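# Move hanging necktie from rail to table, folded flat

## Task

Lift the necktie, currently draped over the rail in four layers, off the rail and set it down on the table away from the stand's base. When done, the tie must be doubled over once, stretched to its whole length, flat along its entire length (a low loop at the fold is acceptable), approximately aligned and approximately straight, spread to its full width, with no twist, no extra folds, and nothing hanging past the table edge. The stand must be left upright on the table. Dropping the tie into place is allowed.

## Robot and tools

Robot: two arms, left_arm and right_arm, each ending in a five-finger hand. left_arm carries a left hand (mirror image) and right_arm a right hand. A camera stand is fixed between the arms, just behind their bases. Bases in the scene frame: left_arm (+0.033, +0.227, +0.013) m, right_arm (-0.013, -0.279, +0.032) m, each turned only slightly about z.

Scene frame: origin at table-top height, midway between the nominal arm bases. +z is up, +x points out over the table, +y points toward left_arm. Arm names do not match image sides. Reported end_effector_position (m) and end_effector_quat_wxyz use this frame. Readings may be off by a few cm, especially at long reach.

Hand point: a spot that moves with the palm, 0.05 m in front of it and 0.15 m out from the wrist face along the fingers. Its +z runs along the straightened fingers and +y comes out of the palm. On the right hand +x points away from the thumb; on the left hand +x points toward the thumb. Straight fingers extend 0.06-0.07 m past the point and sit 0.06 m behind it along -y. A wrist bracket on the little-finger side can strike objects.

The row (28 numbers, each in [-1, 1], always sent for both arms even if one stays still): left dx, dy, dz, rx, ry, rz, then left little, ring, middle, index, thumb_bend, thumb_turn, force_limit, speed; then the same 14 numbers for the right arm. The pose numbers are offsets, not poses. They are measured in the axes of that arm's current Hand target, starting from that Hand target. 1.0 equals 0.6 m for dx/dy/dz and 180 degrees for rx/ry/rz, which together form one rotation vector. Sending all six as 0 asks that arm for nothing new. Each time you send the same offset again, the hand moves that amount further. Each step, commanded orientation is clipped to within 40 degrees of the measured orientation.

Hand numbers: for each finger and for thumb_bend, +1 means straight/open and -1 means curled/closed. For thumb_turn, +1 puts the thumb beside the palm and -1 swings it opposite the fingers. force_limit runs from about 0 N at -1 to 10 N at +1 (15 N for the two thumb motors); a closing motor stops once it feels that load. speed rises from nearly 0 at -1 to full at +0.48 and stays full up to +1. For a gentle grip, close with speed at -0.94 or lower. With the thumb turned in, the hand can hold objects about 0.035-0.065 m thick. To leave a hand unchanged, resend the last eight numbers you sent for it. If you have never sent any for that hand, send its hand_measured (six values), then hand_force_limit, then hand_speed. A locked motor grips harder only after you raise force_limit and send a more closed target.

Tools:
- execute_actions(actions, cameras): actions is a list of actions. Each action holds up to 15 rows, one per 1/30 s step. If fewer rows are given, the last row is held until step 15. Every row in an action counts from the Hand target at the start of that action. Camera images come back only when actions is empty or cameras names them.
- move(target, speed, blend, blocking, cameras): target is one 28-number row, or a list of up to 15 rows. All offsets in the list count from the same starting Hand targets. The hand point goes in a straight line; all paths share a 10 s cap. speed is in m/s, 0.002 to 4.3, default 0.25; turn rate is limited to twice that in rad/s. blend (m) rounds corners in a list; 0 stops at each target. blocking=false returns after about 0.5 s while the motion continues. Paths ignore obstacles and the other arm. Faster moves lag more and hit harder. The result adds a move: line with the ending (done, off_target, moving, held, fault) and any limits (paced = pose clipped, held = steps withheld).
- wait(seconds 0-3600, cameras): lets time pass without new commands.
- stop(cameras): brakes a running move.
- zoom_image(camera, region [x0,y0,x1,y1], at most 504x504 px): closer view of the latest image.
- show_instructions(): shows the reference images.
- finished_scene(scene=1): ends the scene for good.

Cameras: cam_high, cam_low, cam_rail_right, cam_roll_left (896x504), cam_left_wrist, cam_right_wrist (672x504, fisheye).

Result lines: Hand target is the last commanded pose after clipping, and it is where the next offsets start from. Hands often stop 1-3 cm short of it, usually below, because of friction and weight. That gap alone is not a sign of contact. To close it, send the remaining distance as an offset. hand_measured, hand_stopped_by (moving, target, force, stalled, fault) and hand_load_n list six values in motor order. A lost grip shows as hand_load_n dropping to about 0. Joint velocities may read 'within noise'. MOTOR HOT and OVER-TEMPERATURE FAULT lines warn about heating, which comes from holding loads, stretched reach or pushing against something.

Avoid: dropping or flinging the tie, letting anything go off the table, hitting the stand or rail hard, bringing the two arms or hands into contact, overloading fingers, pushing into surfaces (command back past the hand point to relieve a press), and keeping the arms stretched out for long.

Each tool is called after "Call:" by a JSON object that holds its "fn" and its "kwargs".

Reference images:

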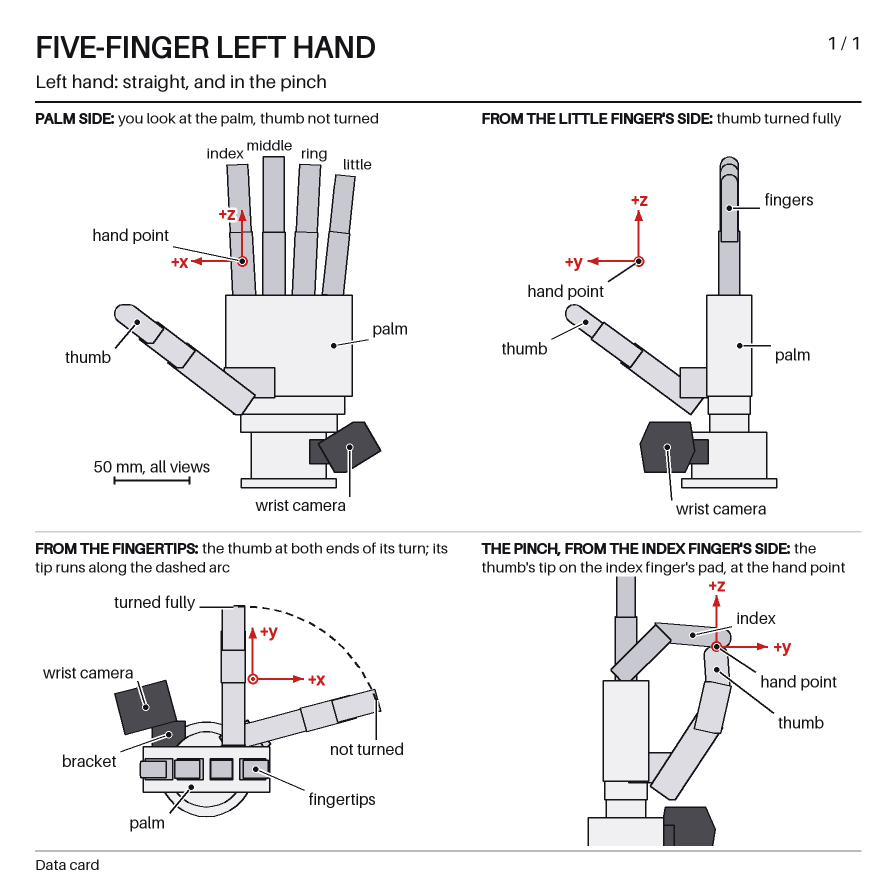

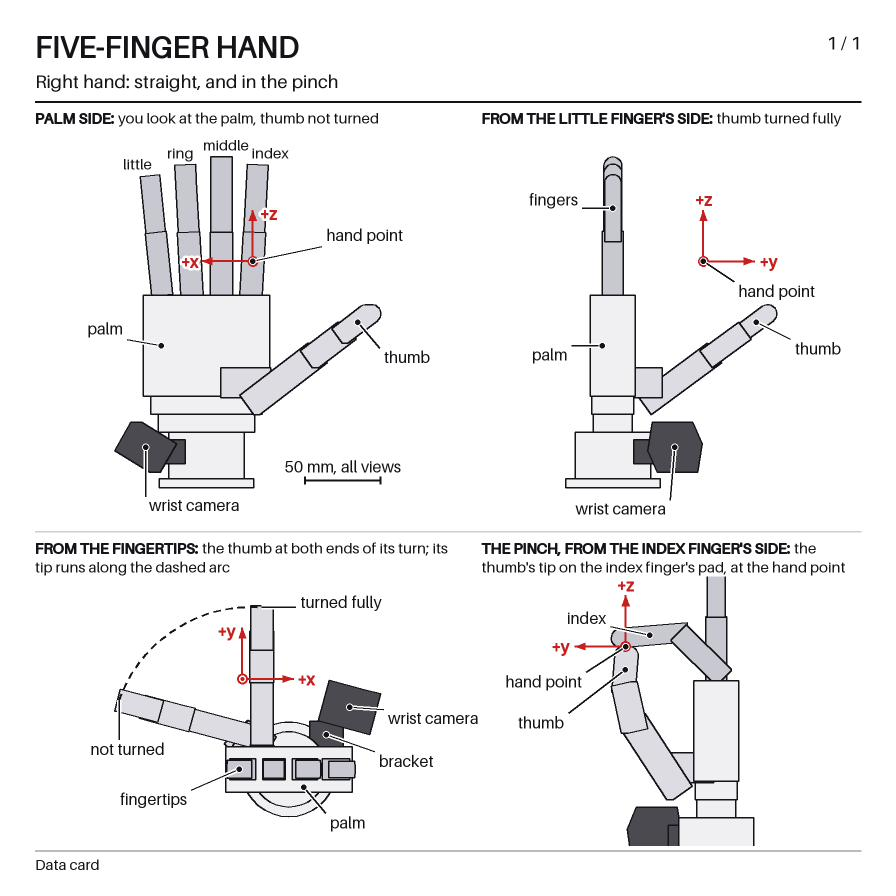

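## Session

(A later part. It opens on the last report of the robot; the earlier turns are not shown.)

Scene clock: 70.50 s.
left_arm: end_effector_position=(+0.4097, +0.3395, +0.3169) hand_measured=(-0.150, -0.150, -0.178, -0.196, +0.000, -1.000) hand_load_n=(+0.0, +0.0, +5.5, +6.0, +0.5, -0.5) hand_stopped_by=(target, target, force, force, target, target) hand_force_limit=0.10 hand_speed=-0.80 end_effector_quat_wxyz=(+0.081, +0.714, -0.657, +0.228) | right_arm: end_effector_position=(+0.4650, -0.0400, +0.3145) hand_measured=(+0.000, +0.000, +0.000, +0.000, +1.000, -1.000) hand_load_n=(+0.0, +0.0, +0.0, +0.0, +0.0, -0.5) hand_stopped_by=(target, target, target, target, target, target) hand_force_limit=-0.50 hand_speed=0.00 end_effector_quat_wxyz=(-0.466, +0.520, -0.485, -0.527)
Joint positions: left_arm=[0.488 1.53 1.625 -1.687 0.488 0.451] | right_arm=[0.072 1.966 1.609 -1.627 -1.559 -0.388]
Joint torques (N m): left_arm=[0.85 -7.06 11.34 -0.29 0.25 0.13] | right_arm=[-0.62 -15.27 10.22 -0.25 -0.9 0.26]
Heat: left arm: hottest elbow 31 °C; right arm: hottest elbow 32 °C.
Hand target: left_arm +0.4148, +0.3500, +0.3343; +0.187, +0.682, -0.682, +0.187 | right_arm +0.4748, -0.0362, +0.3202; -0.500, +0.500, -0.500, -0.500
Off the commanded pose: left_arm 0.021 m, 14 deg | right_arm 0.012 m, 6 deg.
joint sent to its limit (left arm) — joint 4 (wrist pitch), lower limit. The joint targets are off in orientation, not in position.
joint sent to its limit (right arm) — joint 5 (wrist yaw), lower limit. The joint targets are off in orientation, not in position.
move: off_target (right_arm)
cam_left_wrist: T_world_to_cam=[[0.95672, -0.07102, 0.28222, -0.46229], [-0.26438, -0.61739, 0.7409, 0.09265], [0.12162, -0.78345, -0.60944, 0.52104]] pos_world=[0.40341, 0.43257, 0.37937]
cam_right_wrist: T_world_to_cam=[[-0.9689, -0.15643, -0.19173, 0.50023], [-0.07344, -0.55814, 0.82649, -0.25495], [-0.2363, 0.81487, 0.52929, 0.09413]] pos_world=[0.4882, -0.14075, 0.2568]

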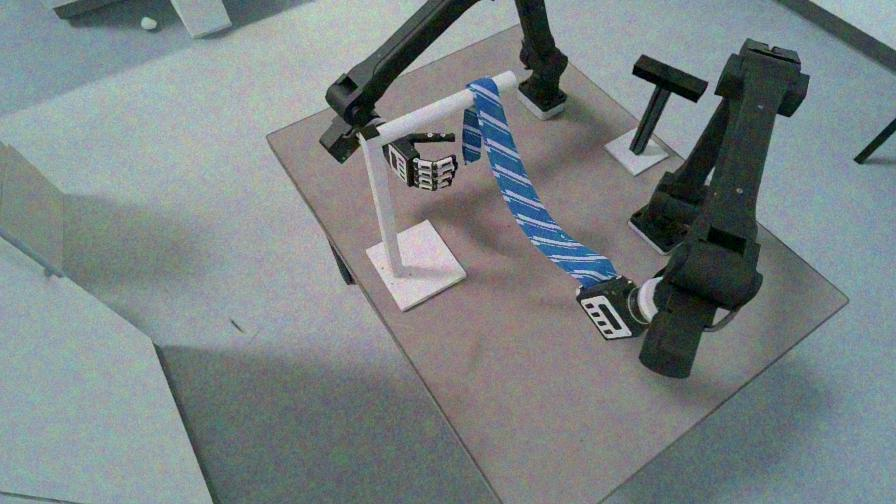

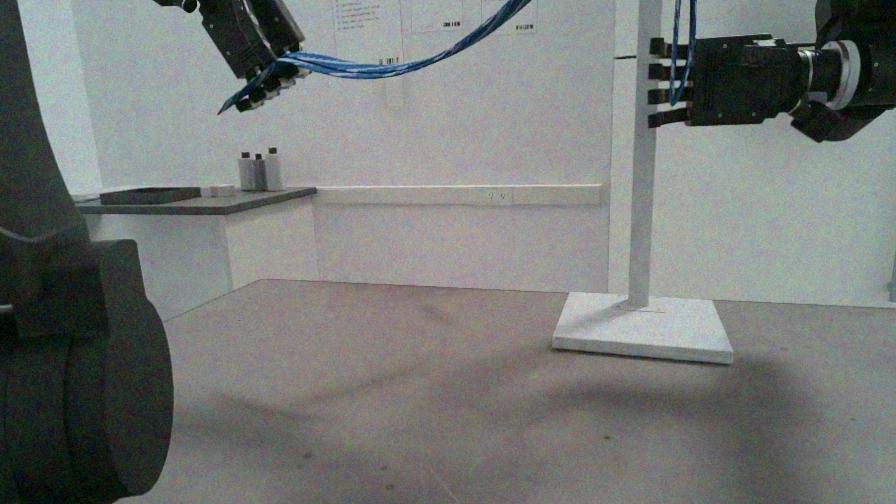

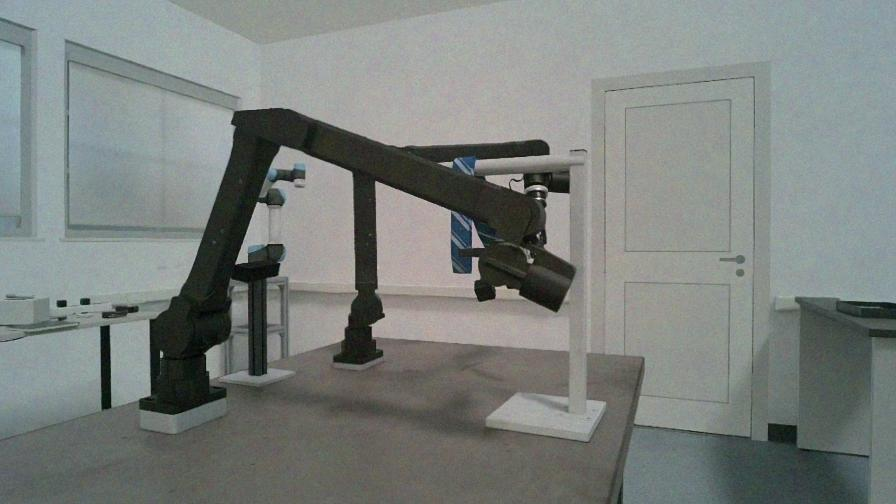

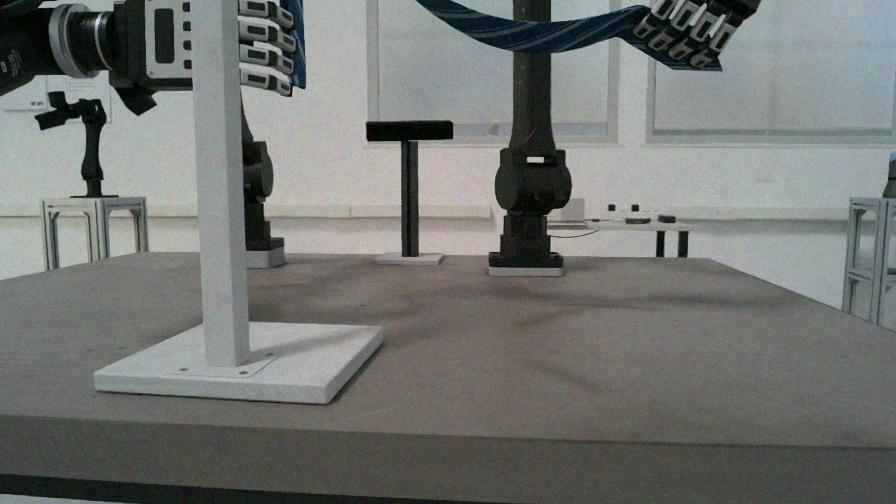

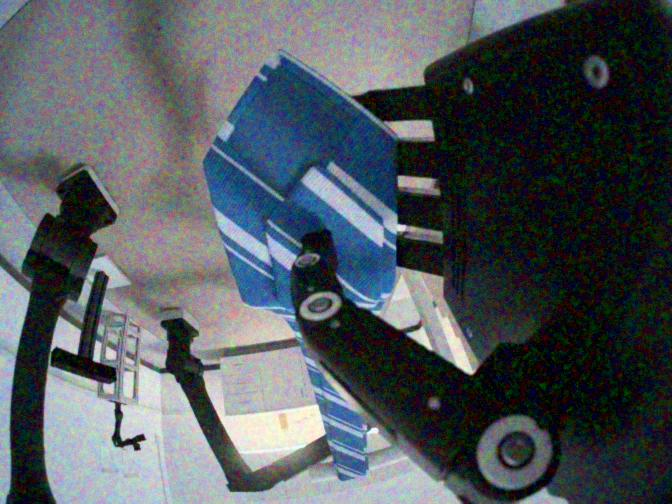

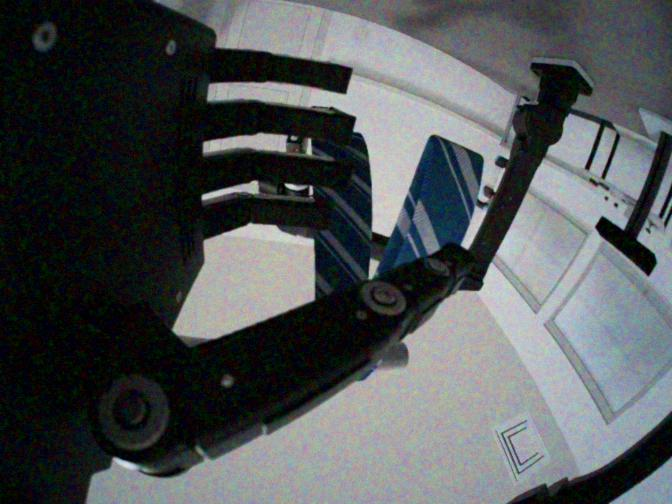

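Call:
{"fn": "zoom_image", "kwargs": {"camera": "cam_low", "region": [620, 0, 760, 140]}}

Call:
{"fn": "zoom_image", "kwargs": {"camera": "cam_high", "region": [380, 70, 520, 210]}}

Call:
{"fn": "zoom_image", "kwargs": {"camera": "cam_right_wrist", "region": [280, 80, 560, 400]}}

Scaled by 3.600 from the camera's image (finer frame: 1280x720).

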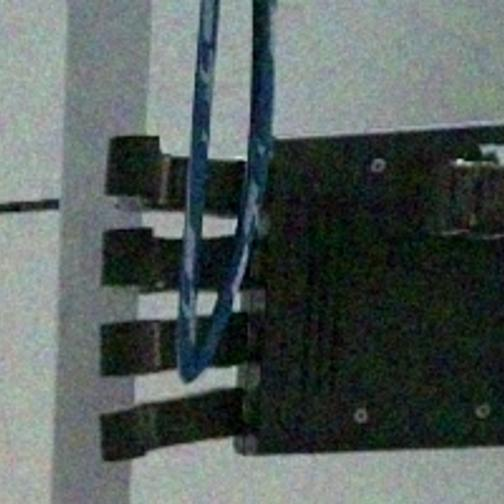

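Scaled by 3.600 from the camera's image (finer frame: 1280x720).

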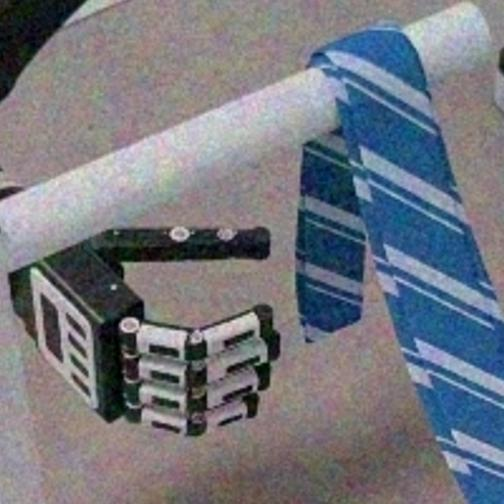

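Scaled by 1.575 from the camera's image (finer frame: 960x720).

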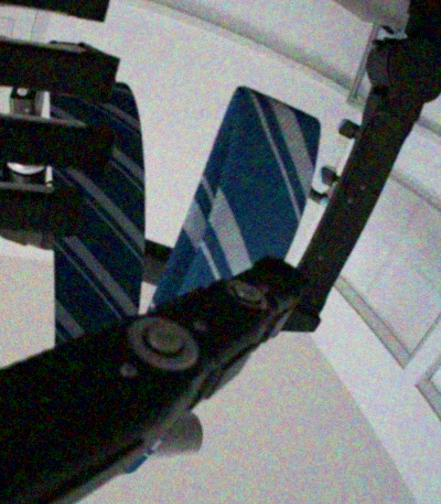

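Call:
{"fn": "move", "kwargs": {"target": [[0,0,0,0,0,0, -0.15,-0.15,-0.25,-0.25,0.0,-1,0.1,-0.8, -0.02,0,0.01,0,0,0, 0,0,0,0,1,-1,-0.5,0],[0,0,0,0,0,0, -0.15,-0.15,-0.25,-0.25,0.0,-1,0.1,-0.8, -0.02,0.09,0.01,0,0,0, 0,0,0,0,1,-1,-0.5,0]], "cameras": ["cam_high","cam_low","cam_roll_left","cam_right_wrist"], "speed": 0.1}}

Call:
{"fn": "zoom_image", "kwargs": {"camera": "cam_low", "region": [620, 0, 760, 140]}}

Call:
{"fn": "zoom_image", "kwargs": {"camera": "cam_high", "region": [380, 70, 520, 210]}}

Call:
{"fn": "zoom_image", "kwargs": {"camera": "cam_right_wrist", "region": [240, 80, 520, 400]}}

Scene clock: 74.07 s.
left_arm: end_effector_position=(+0.4097, +0.3395, +0.3169) hand_measured=(-0.150, -0.150, -0.178, -0.196, +0.000, -1.000) hand_load_n=(+0.0, +0.0, +6.0, +6.0, +1.0, -0.5) hand_stopped_by=(target, target, force, force, target, target) hand_force_limit=0.10 hand_speed=-0.80 end_effector_quat_wxyz=(+0.081, +0.714, -0.657, +0.228) | right_arm: end_effector_position=(+0.4269, -0.0352, +0.3305) hand_measured=(+0.000, +0.000, +0.000, +0.000, +1.000, -1.000) hand_load_n=(+0.0, +0.0, +0.0, +0.0, +0.0, -0.5) hand_stopped_by=(target, target, target, target, target, target) hand_force_limit=-0.50 hand_speed=0.00 end_effector_quat_wxyz=(-0.468, +0.530, -0.473, -0.525)
Joint positions: left_arm=[0.488 1.53 1.625 -1.687 0.488 0.451] | right_arm=[0.09 1.857 1.494 -1.563 -1.559 -0.354]
Joint torques (N m): left_arm=[1.26 -7.18 11.49 -0.27 0.25 0.1] | right_arm=[0.56 -14.92 6.02 -0.17 -0.92 0.2]
Heat: left arm: hottest elbow 32 °C; right arm: hottest elbow 31 °C.
Hand target: left_arm +0.4148, +0.3500, +0.3343; +0.187, +0.682, -0.682, +0.187 | right_arm +0.4209, -0.0303, +0.3322; -0.500, +0.500, -0.500, -0.500
Off the commanded pose: left_arm 0.021 m, 14 deg | right_arm 0.008 m, 7 deg.
joint sent to its limit (left arm) — joint 4 (wrist pitch), lower limit. The joint targets are off in orientation, not in position.
joint sent to its limit (right arm) — joint 5 (wrist yaw), lower limit. The joint targets are off in orientation, not in position.
move: off_target (right_arm)
cam_right_wrist: T_world_to_cam=[[-0.96076, -0.17272, -0.21706, 0.47134], [-0.0849, -0.56186, 0.82286, -0.2623], [-0.26408, 0.809, 0.52515, 0.08573]] pos_world=[0.45322, -0.13532, 0.27312]

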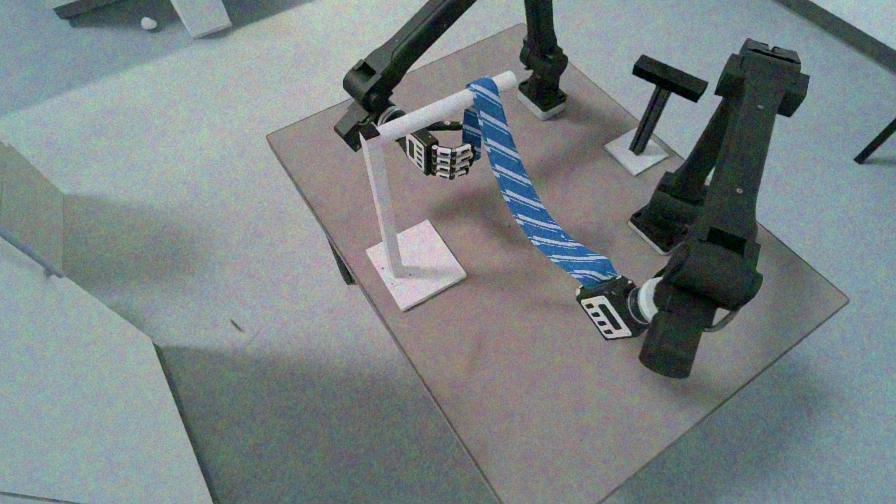

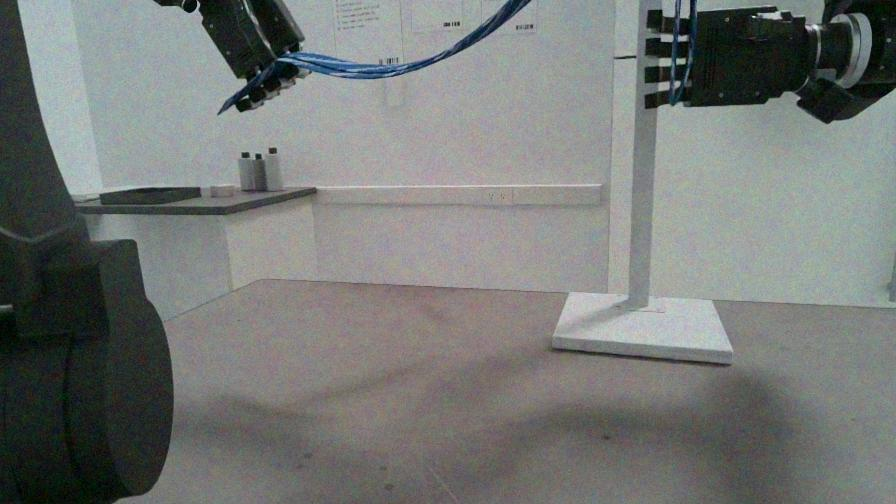

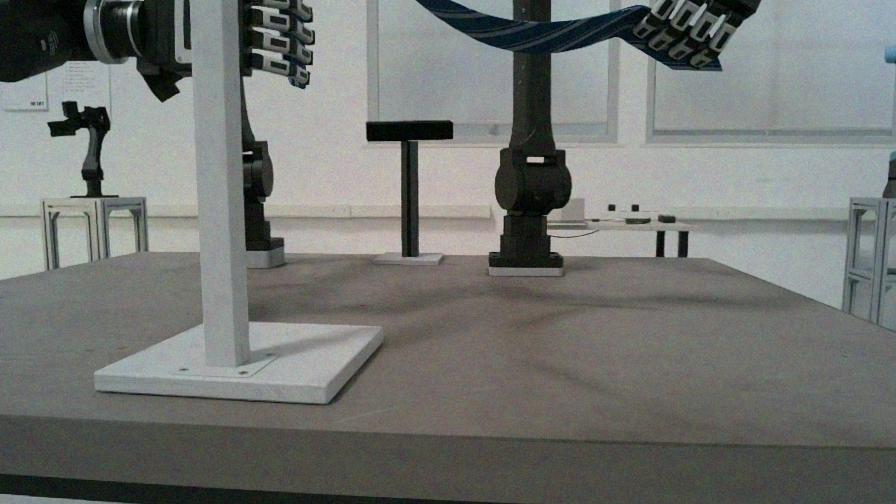

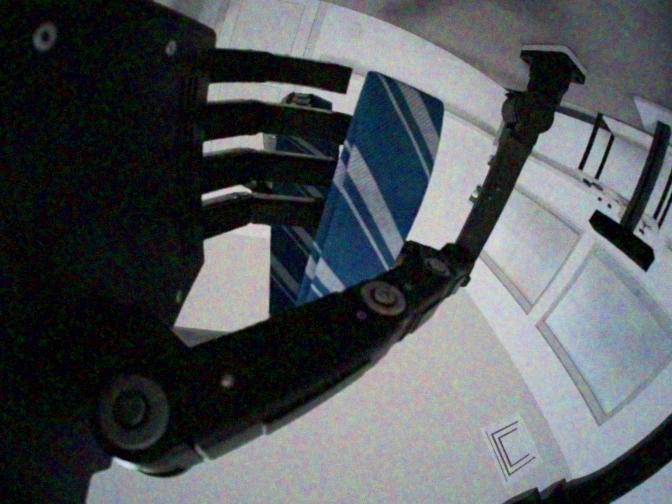

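Scaled by 3.600 from the camera's image (finer frame: 1280x720).

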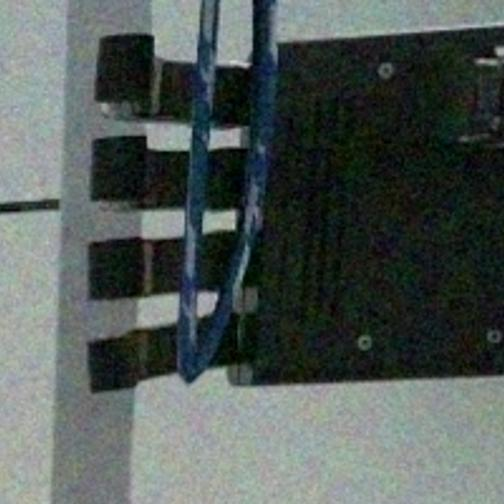

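Scaled by 3.600 from the camera's image (finer frame: 1280x720).

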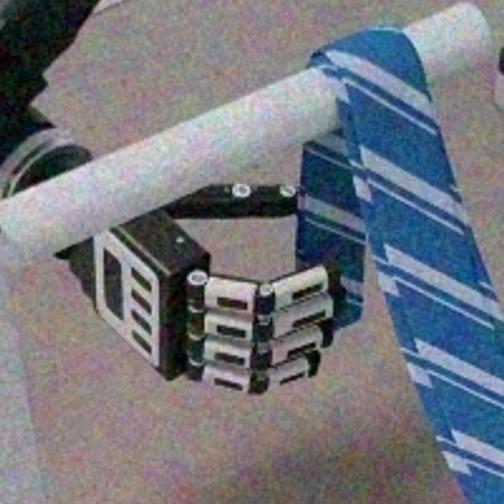

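Scaled by 1.575 from the camera's image (finer frame: 960x720).

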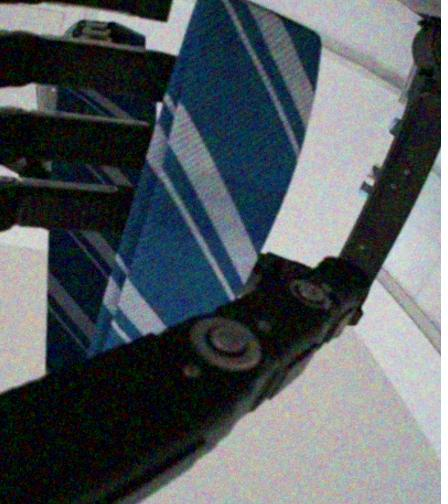

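Call:
{"fn": "execute_actions", "kwargs": {"actions": []}}

Scene clock: 75.97 s.
left_arm: end_effector_position=(+0.4097, +0.3395, +0.3169) hand_measured=(-0.150, -0.150, -0.178, -0.196, +0.000, -1.000) hand_load_n=(+0.0, +0.0, +6.0, +6.0, +0.5, +0.0) hand_stopped_by=(target, target, force, force, target, target) hand_force_limit=0.10 hand_speed=-0.80 end_effector_quat_wxyz=(+0.081, +0.714, -0.657, +0.228) | right_arm: end_effector_position=(+0.4268, -0.0352, +0.3306) hand_measured=(+0.000, +0.000, +0.000, +0.000, +1.000, -1.000) hand_load_n=(+0.0, +0.0, +0.0, +0.0, +0.0, -0.5) hand_stopped_by=(target, target, target, target, target, target) hand_force_limit=-0.50 hand_speed=0.00 end_effector_quat_wxyz=(-0.468, +0.531, -0.473, -0.525)
Joint positions: left_arm=[0.488 1.53 1.625 -1.687 0.488 0.451] | right_arm=[0.09 1.856 1.494 -1.563 -1.559 -0.354]
Joint velocities: within noise
Joint torques (N m): left_arm=[1.08 -7 11.44 -0.23 0.25 0.11] | right_arm=[1.03 -14.56 5.93 0.03 -0.95 0.16]
Heat: left arm: hottest elbow 32 °C; right arm: hottest elbow 31 °C.
Hand target: left_arm +0.4148, +0.3500, +0.3343; +0.187, +0.682, -0.682, +0.187 | right_arm +0.4208, -0.0303, +0.3323; -0.500, +0.500, -0.500, -0.500
Off the commanded pose: left_arm 0.021 m, 14 deg | right_arm 0.008 m, 7 deg.
camera_calibration:
cam_left_wrist: T_world_to_cam=[[0.95672, -0.07102, 0.28222, -0.46229], [-0.26438, -0.61739, 0.7409, 0.09265], [0.12162, -0.78345, -0.60944, 0.52104]] pos_world=[0.40341, 0.43257, 0.37937]
cam_right_wrist: T_world_to_cam=[[-0.96067, -0.17271, -0.21743, 0.47145], [-0.08521, -0.56186, 0.82283, -0.26231], [-0.26428, 0.809, 0.52505, 0.08574]] pos_world=[0.45322, -0.13532, 0.27332]

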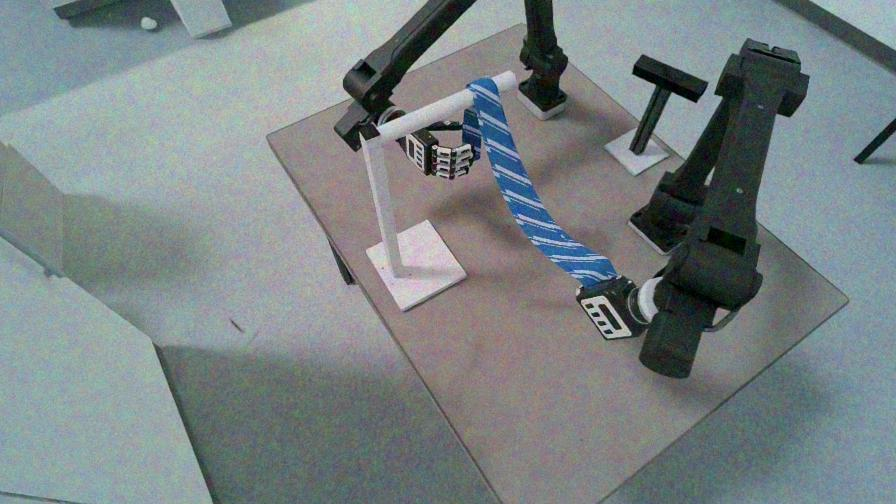

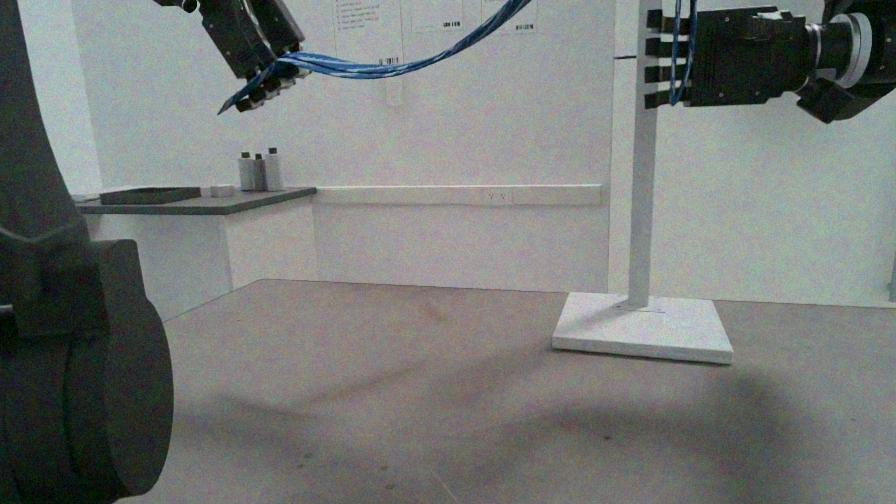

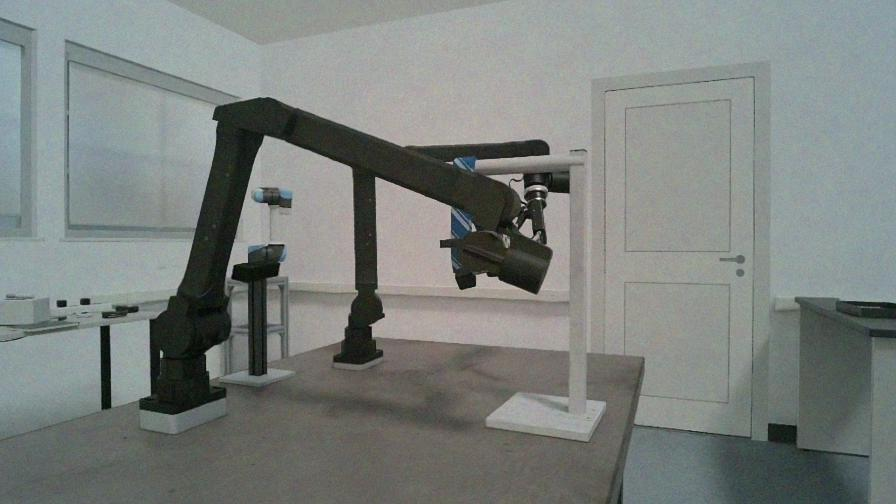

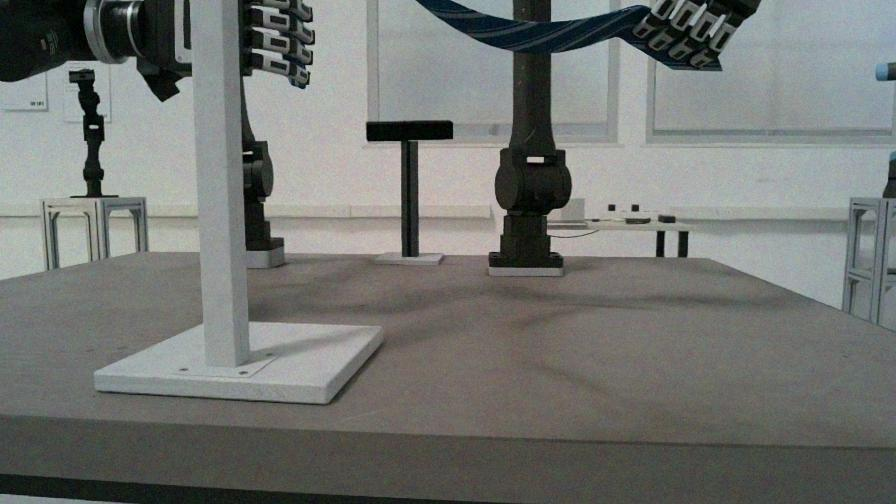

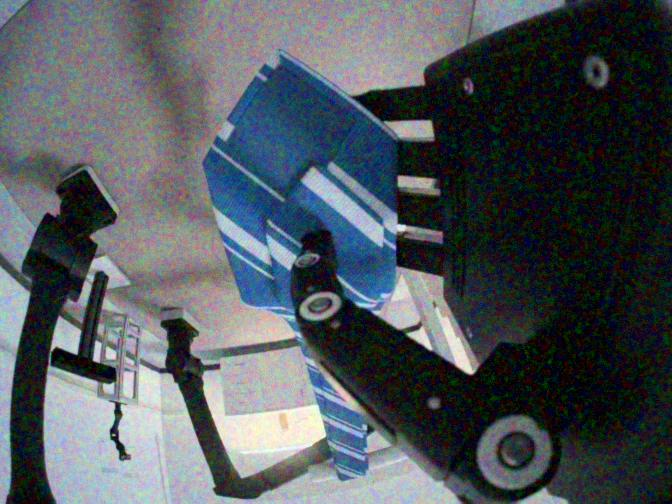

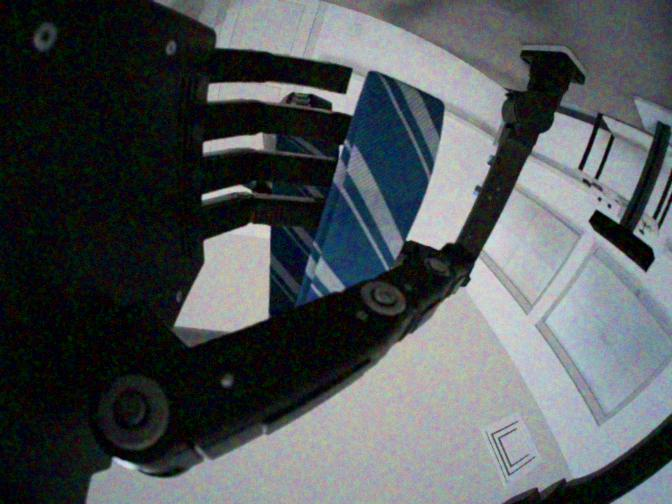

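Call:
{"fn": "zoom_image", "kwargs": {"camera": "cam_right_wrist", "region": [180, 30, 480, 330]}}

Call:
{"fn": "zoom_image", "kwargs": {"camera": "cam_low", "region": [600, 0, 760, 140]}}

Scaled by 1.680 from the camera's image (finer frame: 960x720).

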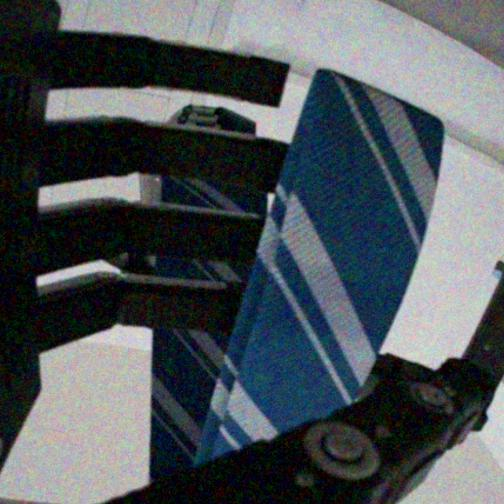

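Scaled by 3.150 from the camera's image (finer frame: 1280x720).

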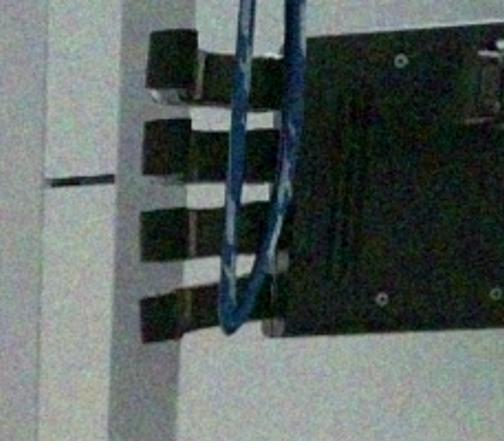

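Call:
{"fn": "move", "kwargs": {"target": [0,0,0,0,0,0,-0.15,-0.15,-0.25,-0.25,0.0,-1,0.1,-0.8,0,0.045,0,0,0,0,0,0,0,0,1,-1,-0.5,0], "speed": 0.08, "cameras": ["cam_low","cam_right_wrist","cam_high"]}}

Scene clock: 78.43 s.
left_arm: end_effector_position=(+0.4097, +0.3395, +0.3169) hand_measured=(-0.150, -0.150, -0.178, -0.196, +0.000, -1.000) hand_load_n=(+0.0, +0.0, +6.0, +6.0, +1.0, +0.0) hand_stopped_by=(target, target, force, force, target, target) hand_force_limit=0.10 hand_speed=-0.80 end_effector_quat_wxyz=(+0.081, +0.714, -0.657, +0.228) | right_arm: end_effector_position=(+0.4004, -0.0360, +0.3310) hand_measured=(+0.000, +0.000, +0.000, +0.000, +1.000, -1.000) hand_load_n=(+0.0, +0.0, +0.0, +0.0, +0.0, +0.0) hand_stopped_by=(target, target, target, target, target, target) hand_force_limit=-0.50 hand_speed=0.00 end_effector_quat_wxyz=(-0.467, +0.532, -0.471, -0.525)
Joint positions: left_arm=[0.488 1.53 1.625 -1.687 0.488 0.451] | right_arm=[0.095 1.794 1.405 -1.535 -1.559 -0.354]
Joint torques (N m): left_arm=[1.14 -7.3 11.47 -0.31 0.24 0.12] | right_arm=[0.67 -14.04 5.81 -0.32 -0.97 0.17]
Heat: left arm: hottest elbow 32 °C; right arm: hottest elbow 31 °C.
Hand target: left_arm +0.4148, +0.3500, +0.3343; +0.187, +0.682, -0.682, +0.187 | right_arm +0.3938, -0.0303, +0.3323; -0.500, +0.500, -0.500, -0.500
Off the commanded pose: left_arm 0.021 m, 14 deg | right_arm 0.009 m, 7 deg.
joint sent to its limit (left arm) — joint 4 (wrist pitch), lower limit. The joint targets are off in orientation, not in position.
joint sent to its limit (right arm) — joint 5 (wrist yaw), lower limit. The joint targets are off in orientation, not in position.
move: off_target (right_arm)
cam_right_wrist: T_world_to_cam=[[-0.95939, -0.17738, -0.21934, 0.44601], [-0.08406, -0.56248, 0.82252, -0.26566], [-0.26927, 0.80756, 0.52473, 0.08123]] pos_world=[0.42744, -0.13591, 0.27372]
Images, in order (width x height): cam_high 896x504, cam_low 896x504, cam_right_wrist 672x504.

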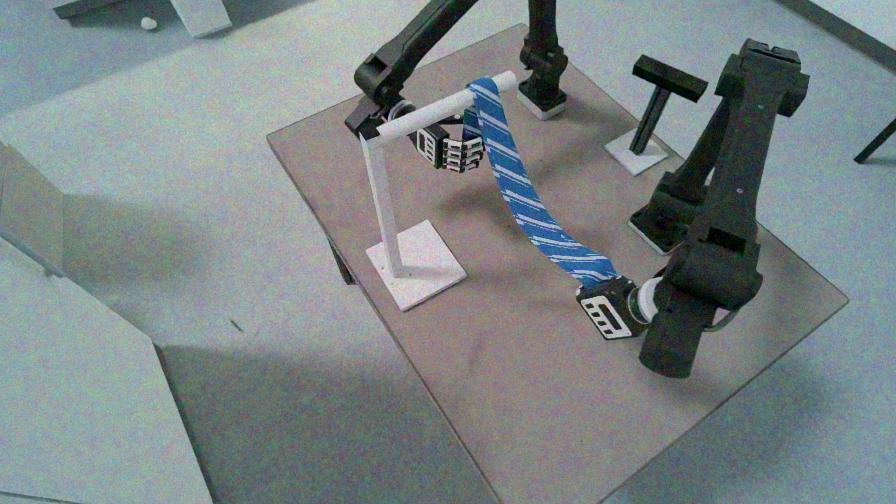

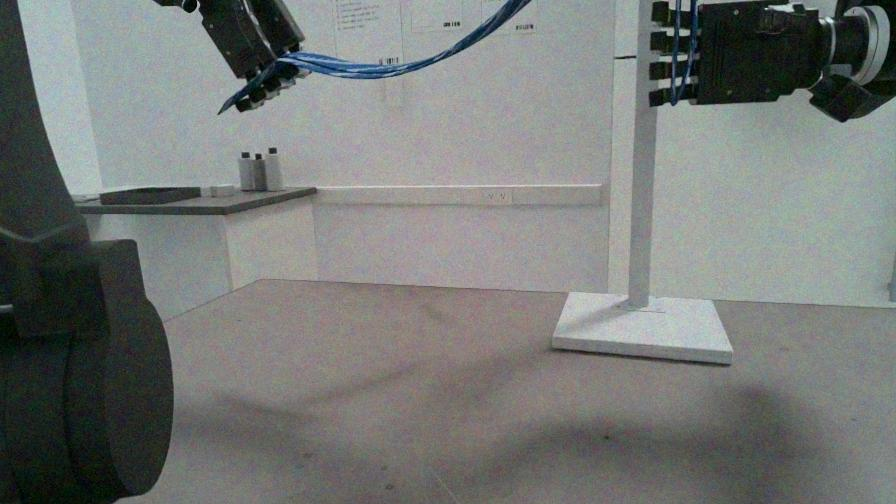

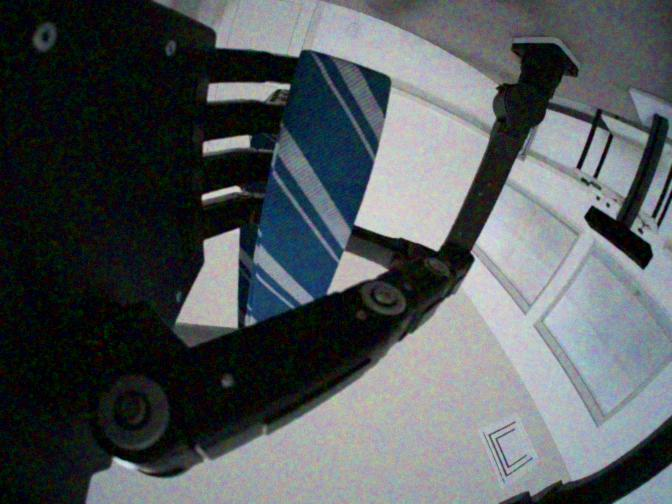

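Call:
{"fn": "move", "kwargs": {"target": [0,0,0,0,0,0,-0.15,-0.15,-0.25,-0.25,0.0,-1,0.1,-0.8,0,0,0,0,0,0,0,0,0,0,0,-1,-0.5,-0.3], "speed": 0.08, "cameras": ["cam_low","cam_right_wrist"]}}

Scene clock: 80.07 s.
left_arm: end_effector_position=(+0.4097, +0.3395, +0.3169) hand_measured=(-0.150, -0.150, -0.178, -0.196, +0.000, -1.000) hand_load_n=(+0.0, +0.0, +6.0, +6.0, +1.0, -0.5) hand_stopped_by=(target, target, force, force, target, target) hand_force_limit=0.10 hand_speed=-0.80 end_effector_quat_wxyz=(+0.081, +0.714, -0.657, +0.228) | right_arm: end_effector_position=(+0.4007, -0.0359, +0.3310) hand_measured=(+0.000, +0.000, +0.000, +0.000, +0.000, -1.000) hand_load_n=(+0.0, +0.0, +0.0, +0.5, +0.0, -0.5) hand_stopped_by=(target, target, target, target, target, target) hand_force_limit=-0.50 hand_speed=-0.30 end_effector_quat_wxyz=(-0.469, +0.533, -0.470, -0.524)
Joint positions: left_arm=[0.488 1.53 1.625 -1.687 0.488 0.451] | right_arm=[0.095 1.793 1.405 -1.525 -1.559 -0.349]
Joint torques (N m): left_arm=[1.26 -7.36 11.38 -0.31 0.23 0.11] | right_arm=[0.79 -14.39 5.64 -0.14 -0.9 0.22]
Heat: left arm: hottest elbow 33 °C; right arm: hottest elbow 31 °C.
Hand target: left_arm +0.4148, +0.3500, +0.3343; +0.187, +0.682, -0.682, +0.187 | right_arm +0.3939, -0.0303, +0.3322; -0.500, +0.500, -0.500, -0.500
Off the commanded pose: left_arm 0.021 m, 14 deg | right_arm 0.009 m, 7 deg.
joint sent to its limit (left arm) — joint 4 (wrist pitch), lower limit. The joint targets are off in orientation, not in position.
joint sent to its limit (right arm) — joint 5 (wrist yaw), lower limit. The joint targets are off in orientation, not in position.
move: done
cam_right_wrist: T_world_to_cam=[[-0.95839, -0.17724, -0.22377, 0.44744], [-0.0878, -0.56287, 0.82187, -0.26392], [-0.27162, 0.80732, 0.52389, 0.08246]] pos_world=[0.42805, -0.13581, 0.27383]

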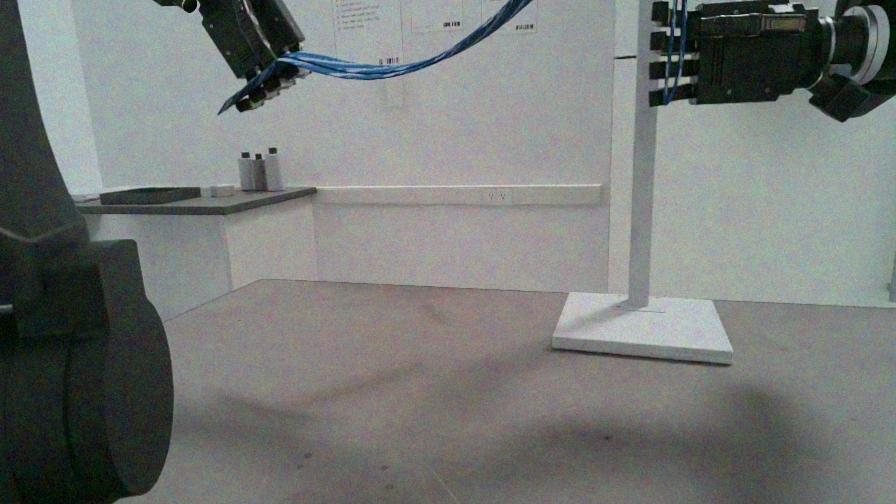

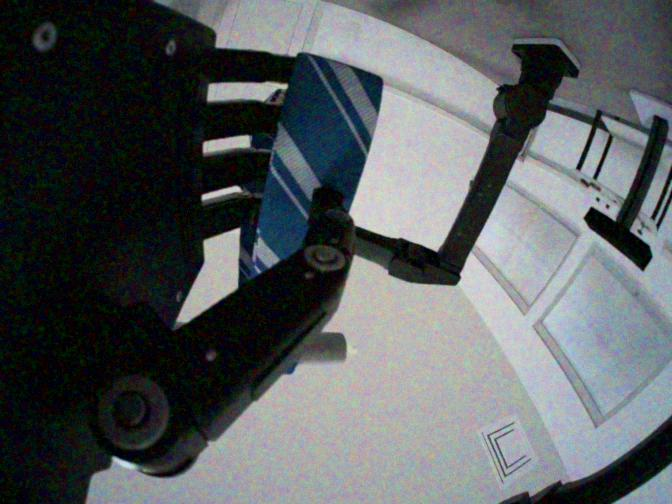

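Call:
{"fn": "move", "kwargs": {"target": [0,0,0,0,0,0,-0.15,-0.15,-0.25,-0.25,0.0,-1,0.1,-0.8,0,0,0,0,0,0,-0.15,-0.15,-0.25,-0.25,0,-1,0.1,-0.8], "speed": 0.08, "cameras": ["cam_low","cam_right_wrist","cam_rail_right"]}}

Scene clock: 80.97 s.
left_arm: end_effector_position=(+0.4097, +0.3395, +0.3169) hand_measured=(-0.150, -0.150, -0.178, -0.196, +0.000, -1.000) hand_load_n=(+0.0, +0.0, +6.0, +6.0, +1.0, +0.0) hand_stopped_by=(target, target, force, force, target, target) hand_force_limit=0.10 hand_speed=-0.80 end_effector_quat_wxyz=(+0.081, +0.714, -0.657, +0.228) | right_arm: end_effector_position=(+0.4008, -0.0359, +0.3315) hand_measured=(-0.150, -0.150, -0.182, -0.200, +0.000, -1.000) hand_load_n=(+0.0, +0.0, +6.0, +6.5, +1.5, -0.5) hand_stopped_by=(target, target, force, force, target, target) hand_force_limit=0.10 hand_speed=-0.80 end_effector_quat_wxyz=(-0.469, +0.533, -0.470, -0.524)
Joint positions: left_arm=[0.488 1.53 1.625 -1.687 0.488 0.451] | right_arm=[0.095 1.792 1.405 -1.522 -1.559 -0.344]
Joint torques (N m): left_arm=[1.49 -7.24 11.36 -0.28 0.23 0.12] | right_arm=[0.85 -14.27 5.6 -0.05 -0.95 0.18]
Heat: left arm: hottest elbow 33 °C; right arm: hottest elbow 31 °C.
Hand target: left_arm +0.4148, +0.3500, +0.3343; +0.187, +0.682, -0.682, +0.187 | right_arm +0.3939, -0.0303, +0.3321; -0.500, +0.500, -0.500, -0.500
Off the commanded pose: left_arm 0.021 m, 14 deg | right_arm 0.009 m, 7 deg.
joint sent to its limit (left arm) — joint 4 (wrist pitch), lower limit. The joint targets are off in orientation, not in position.
joint sent to its limit (right arm) — joint 5 (wrist yaw), lower limit. The joint targets are off in orientation, not in position.
move: done
cam_right_wrist: T_world_to_cam=[[-0.95831, -0.17725, -0.22411, 0.44769], [-0.08809, -0.56286, 0.82184, -0.2641], [-0.27182, 0.80732, 0.52378, 0.08239]] pos_world=[0.42815, -0.13581, 0.27423]
Images, in order (width x height): cam_low 896x504, cam_rail_right 896x504, cam_right_wrist 672x504.

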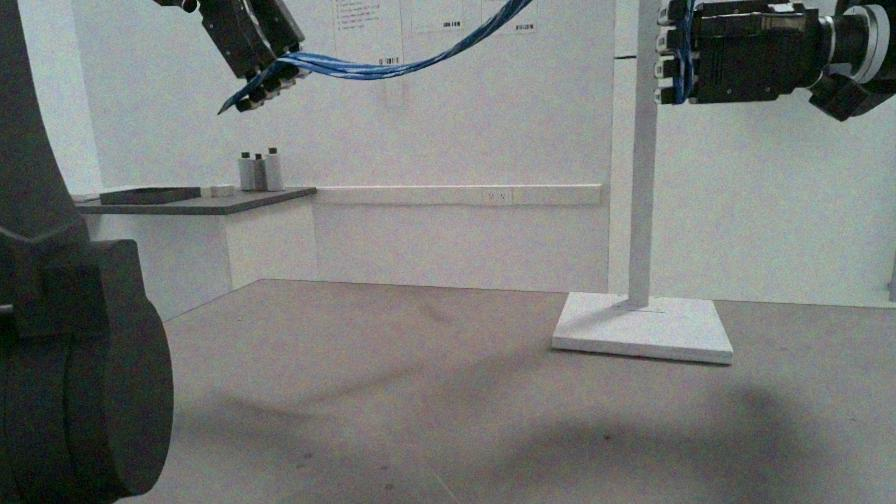

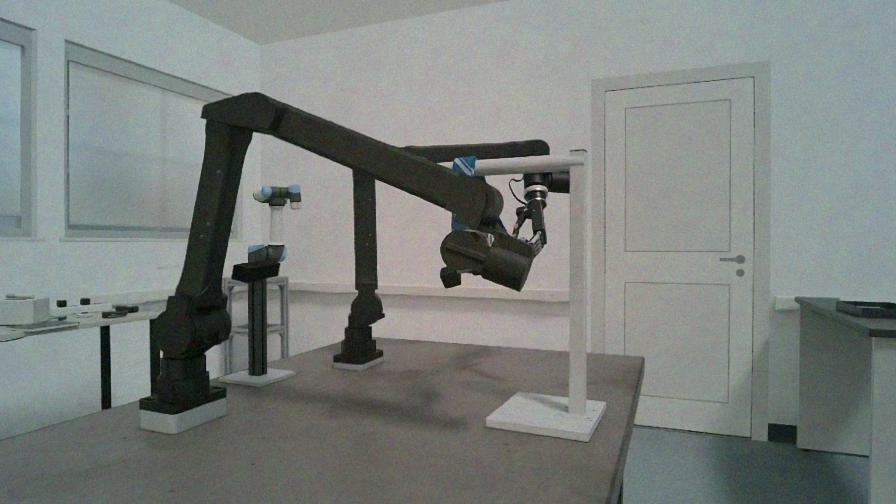

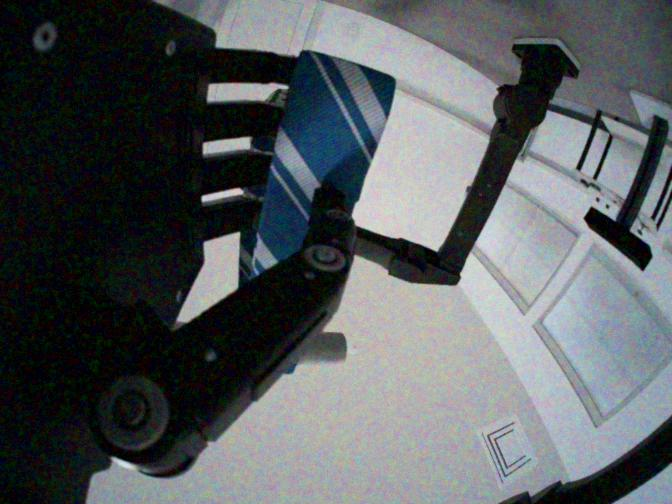

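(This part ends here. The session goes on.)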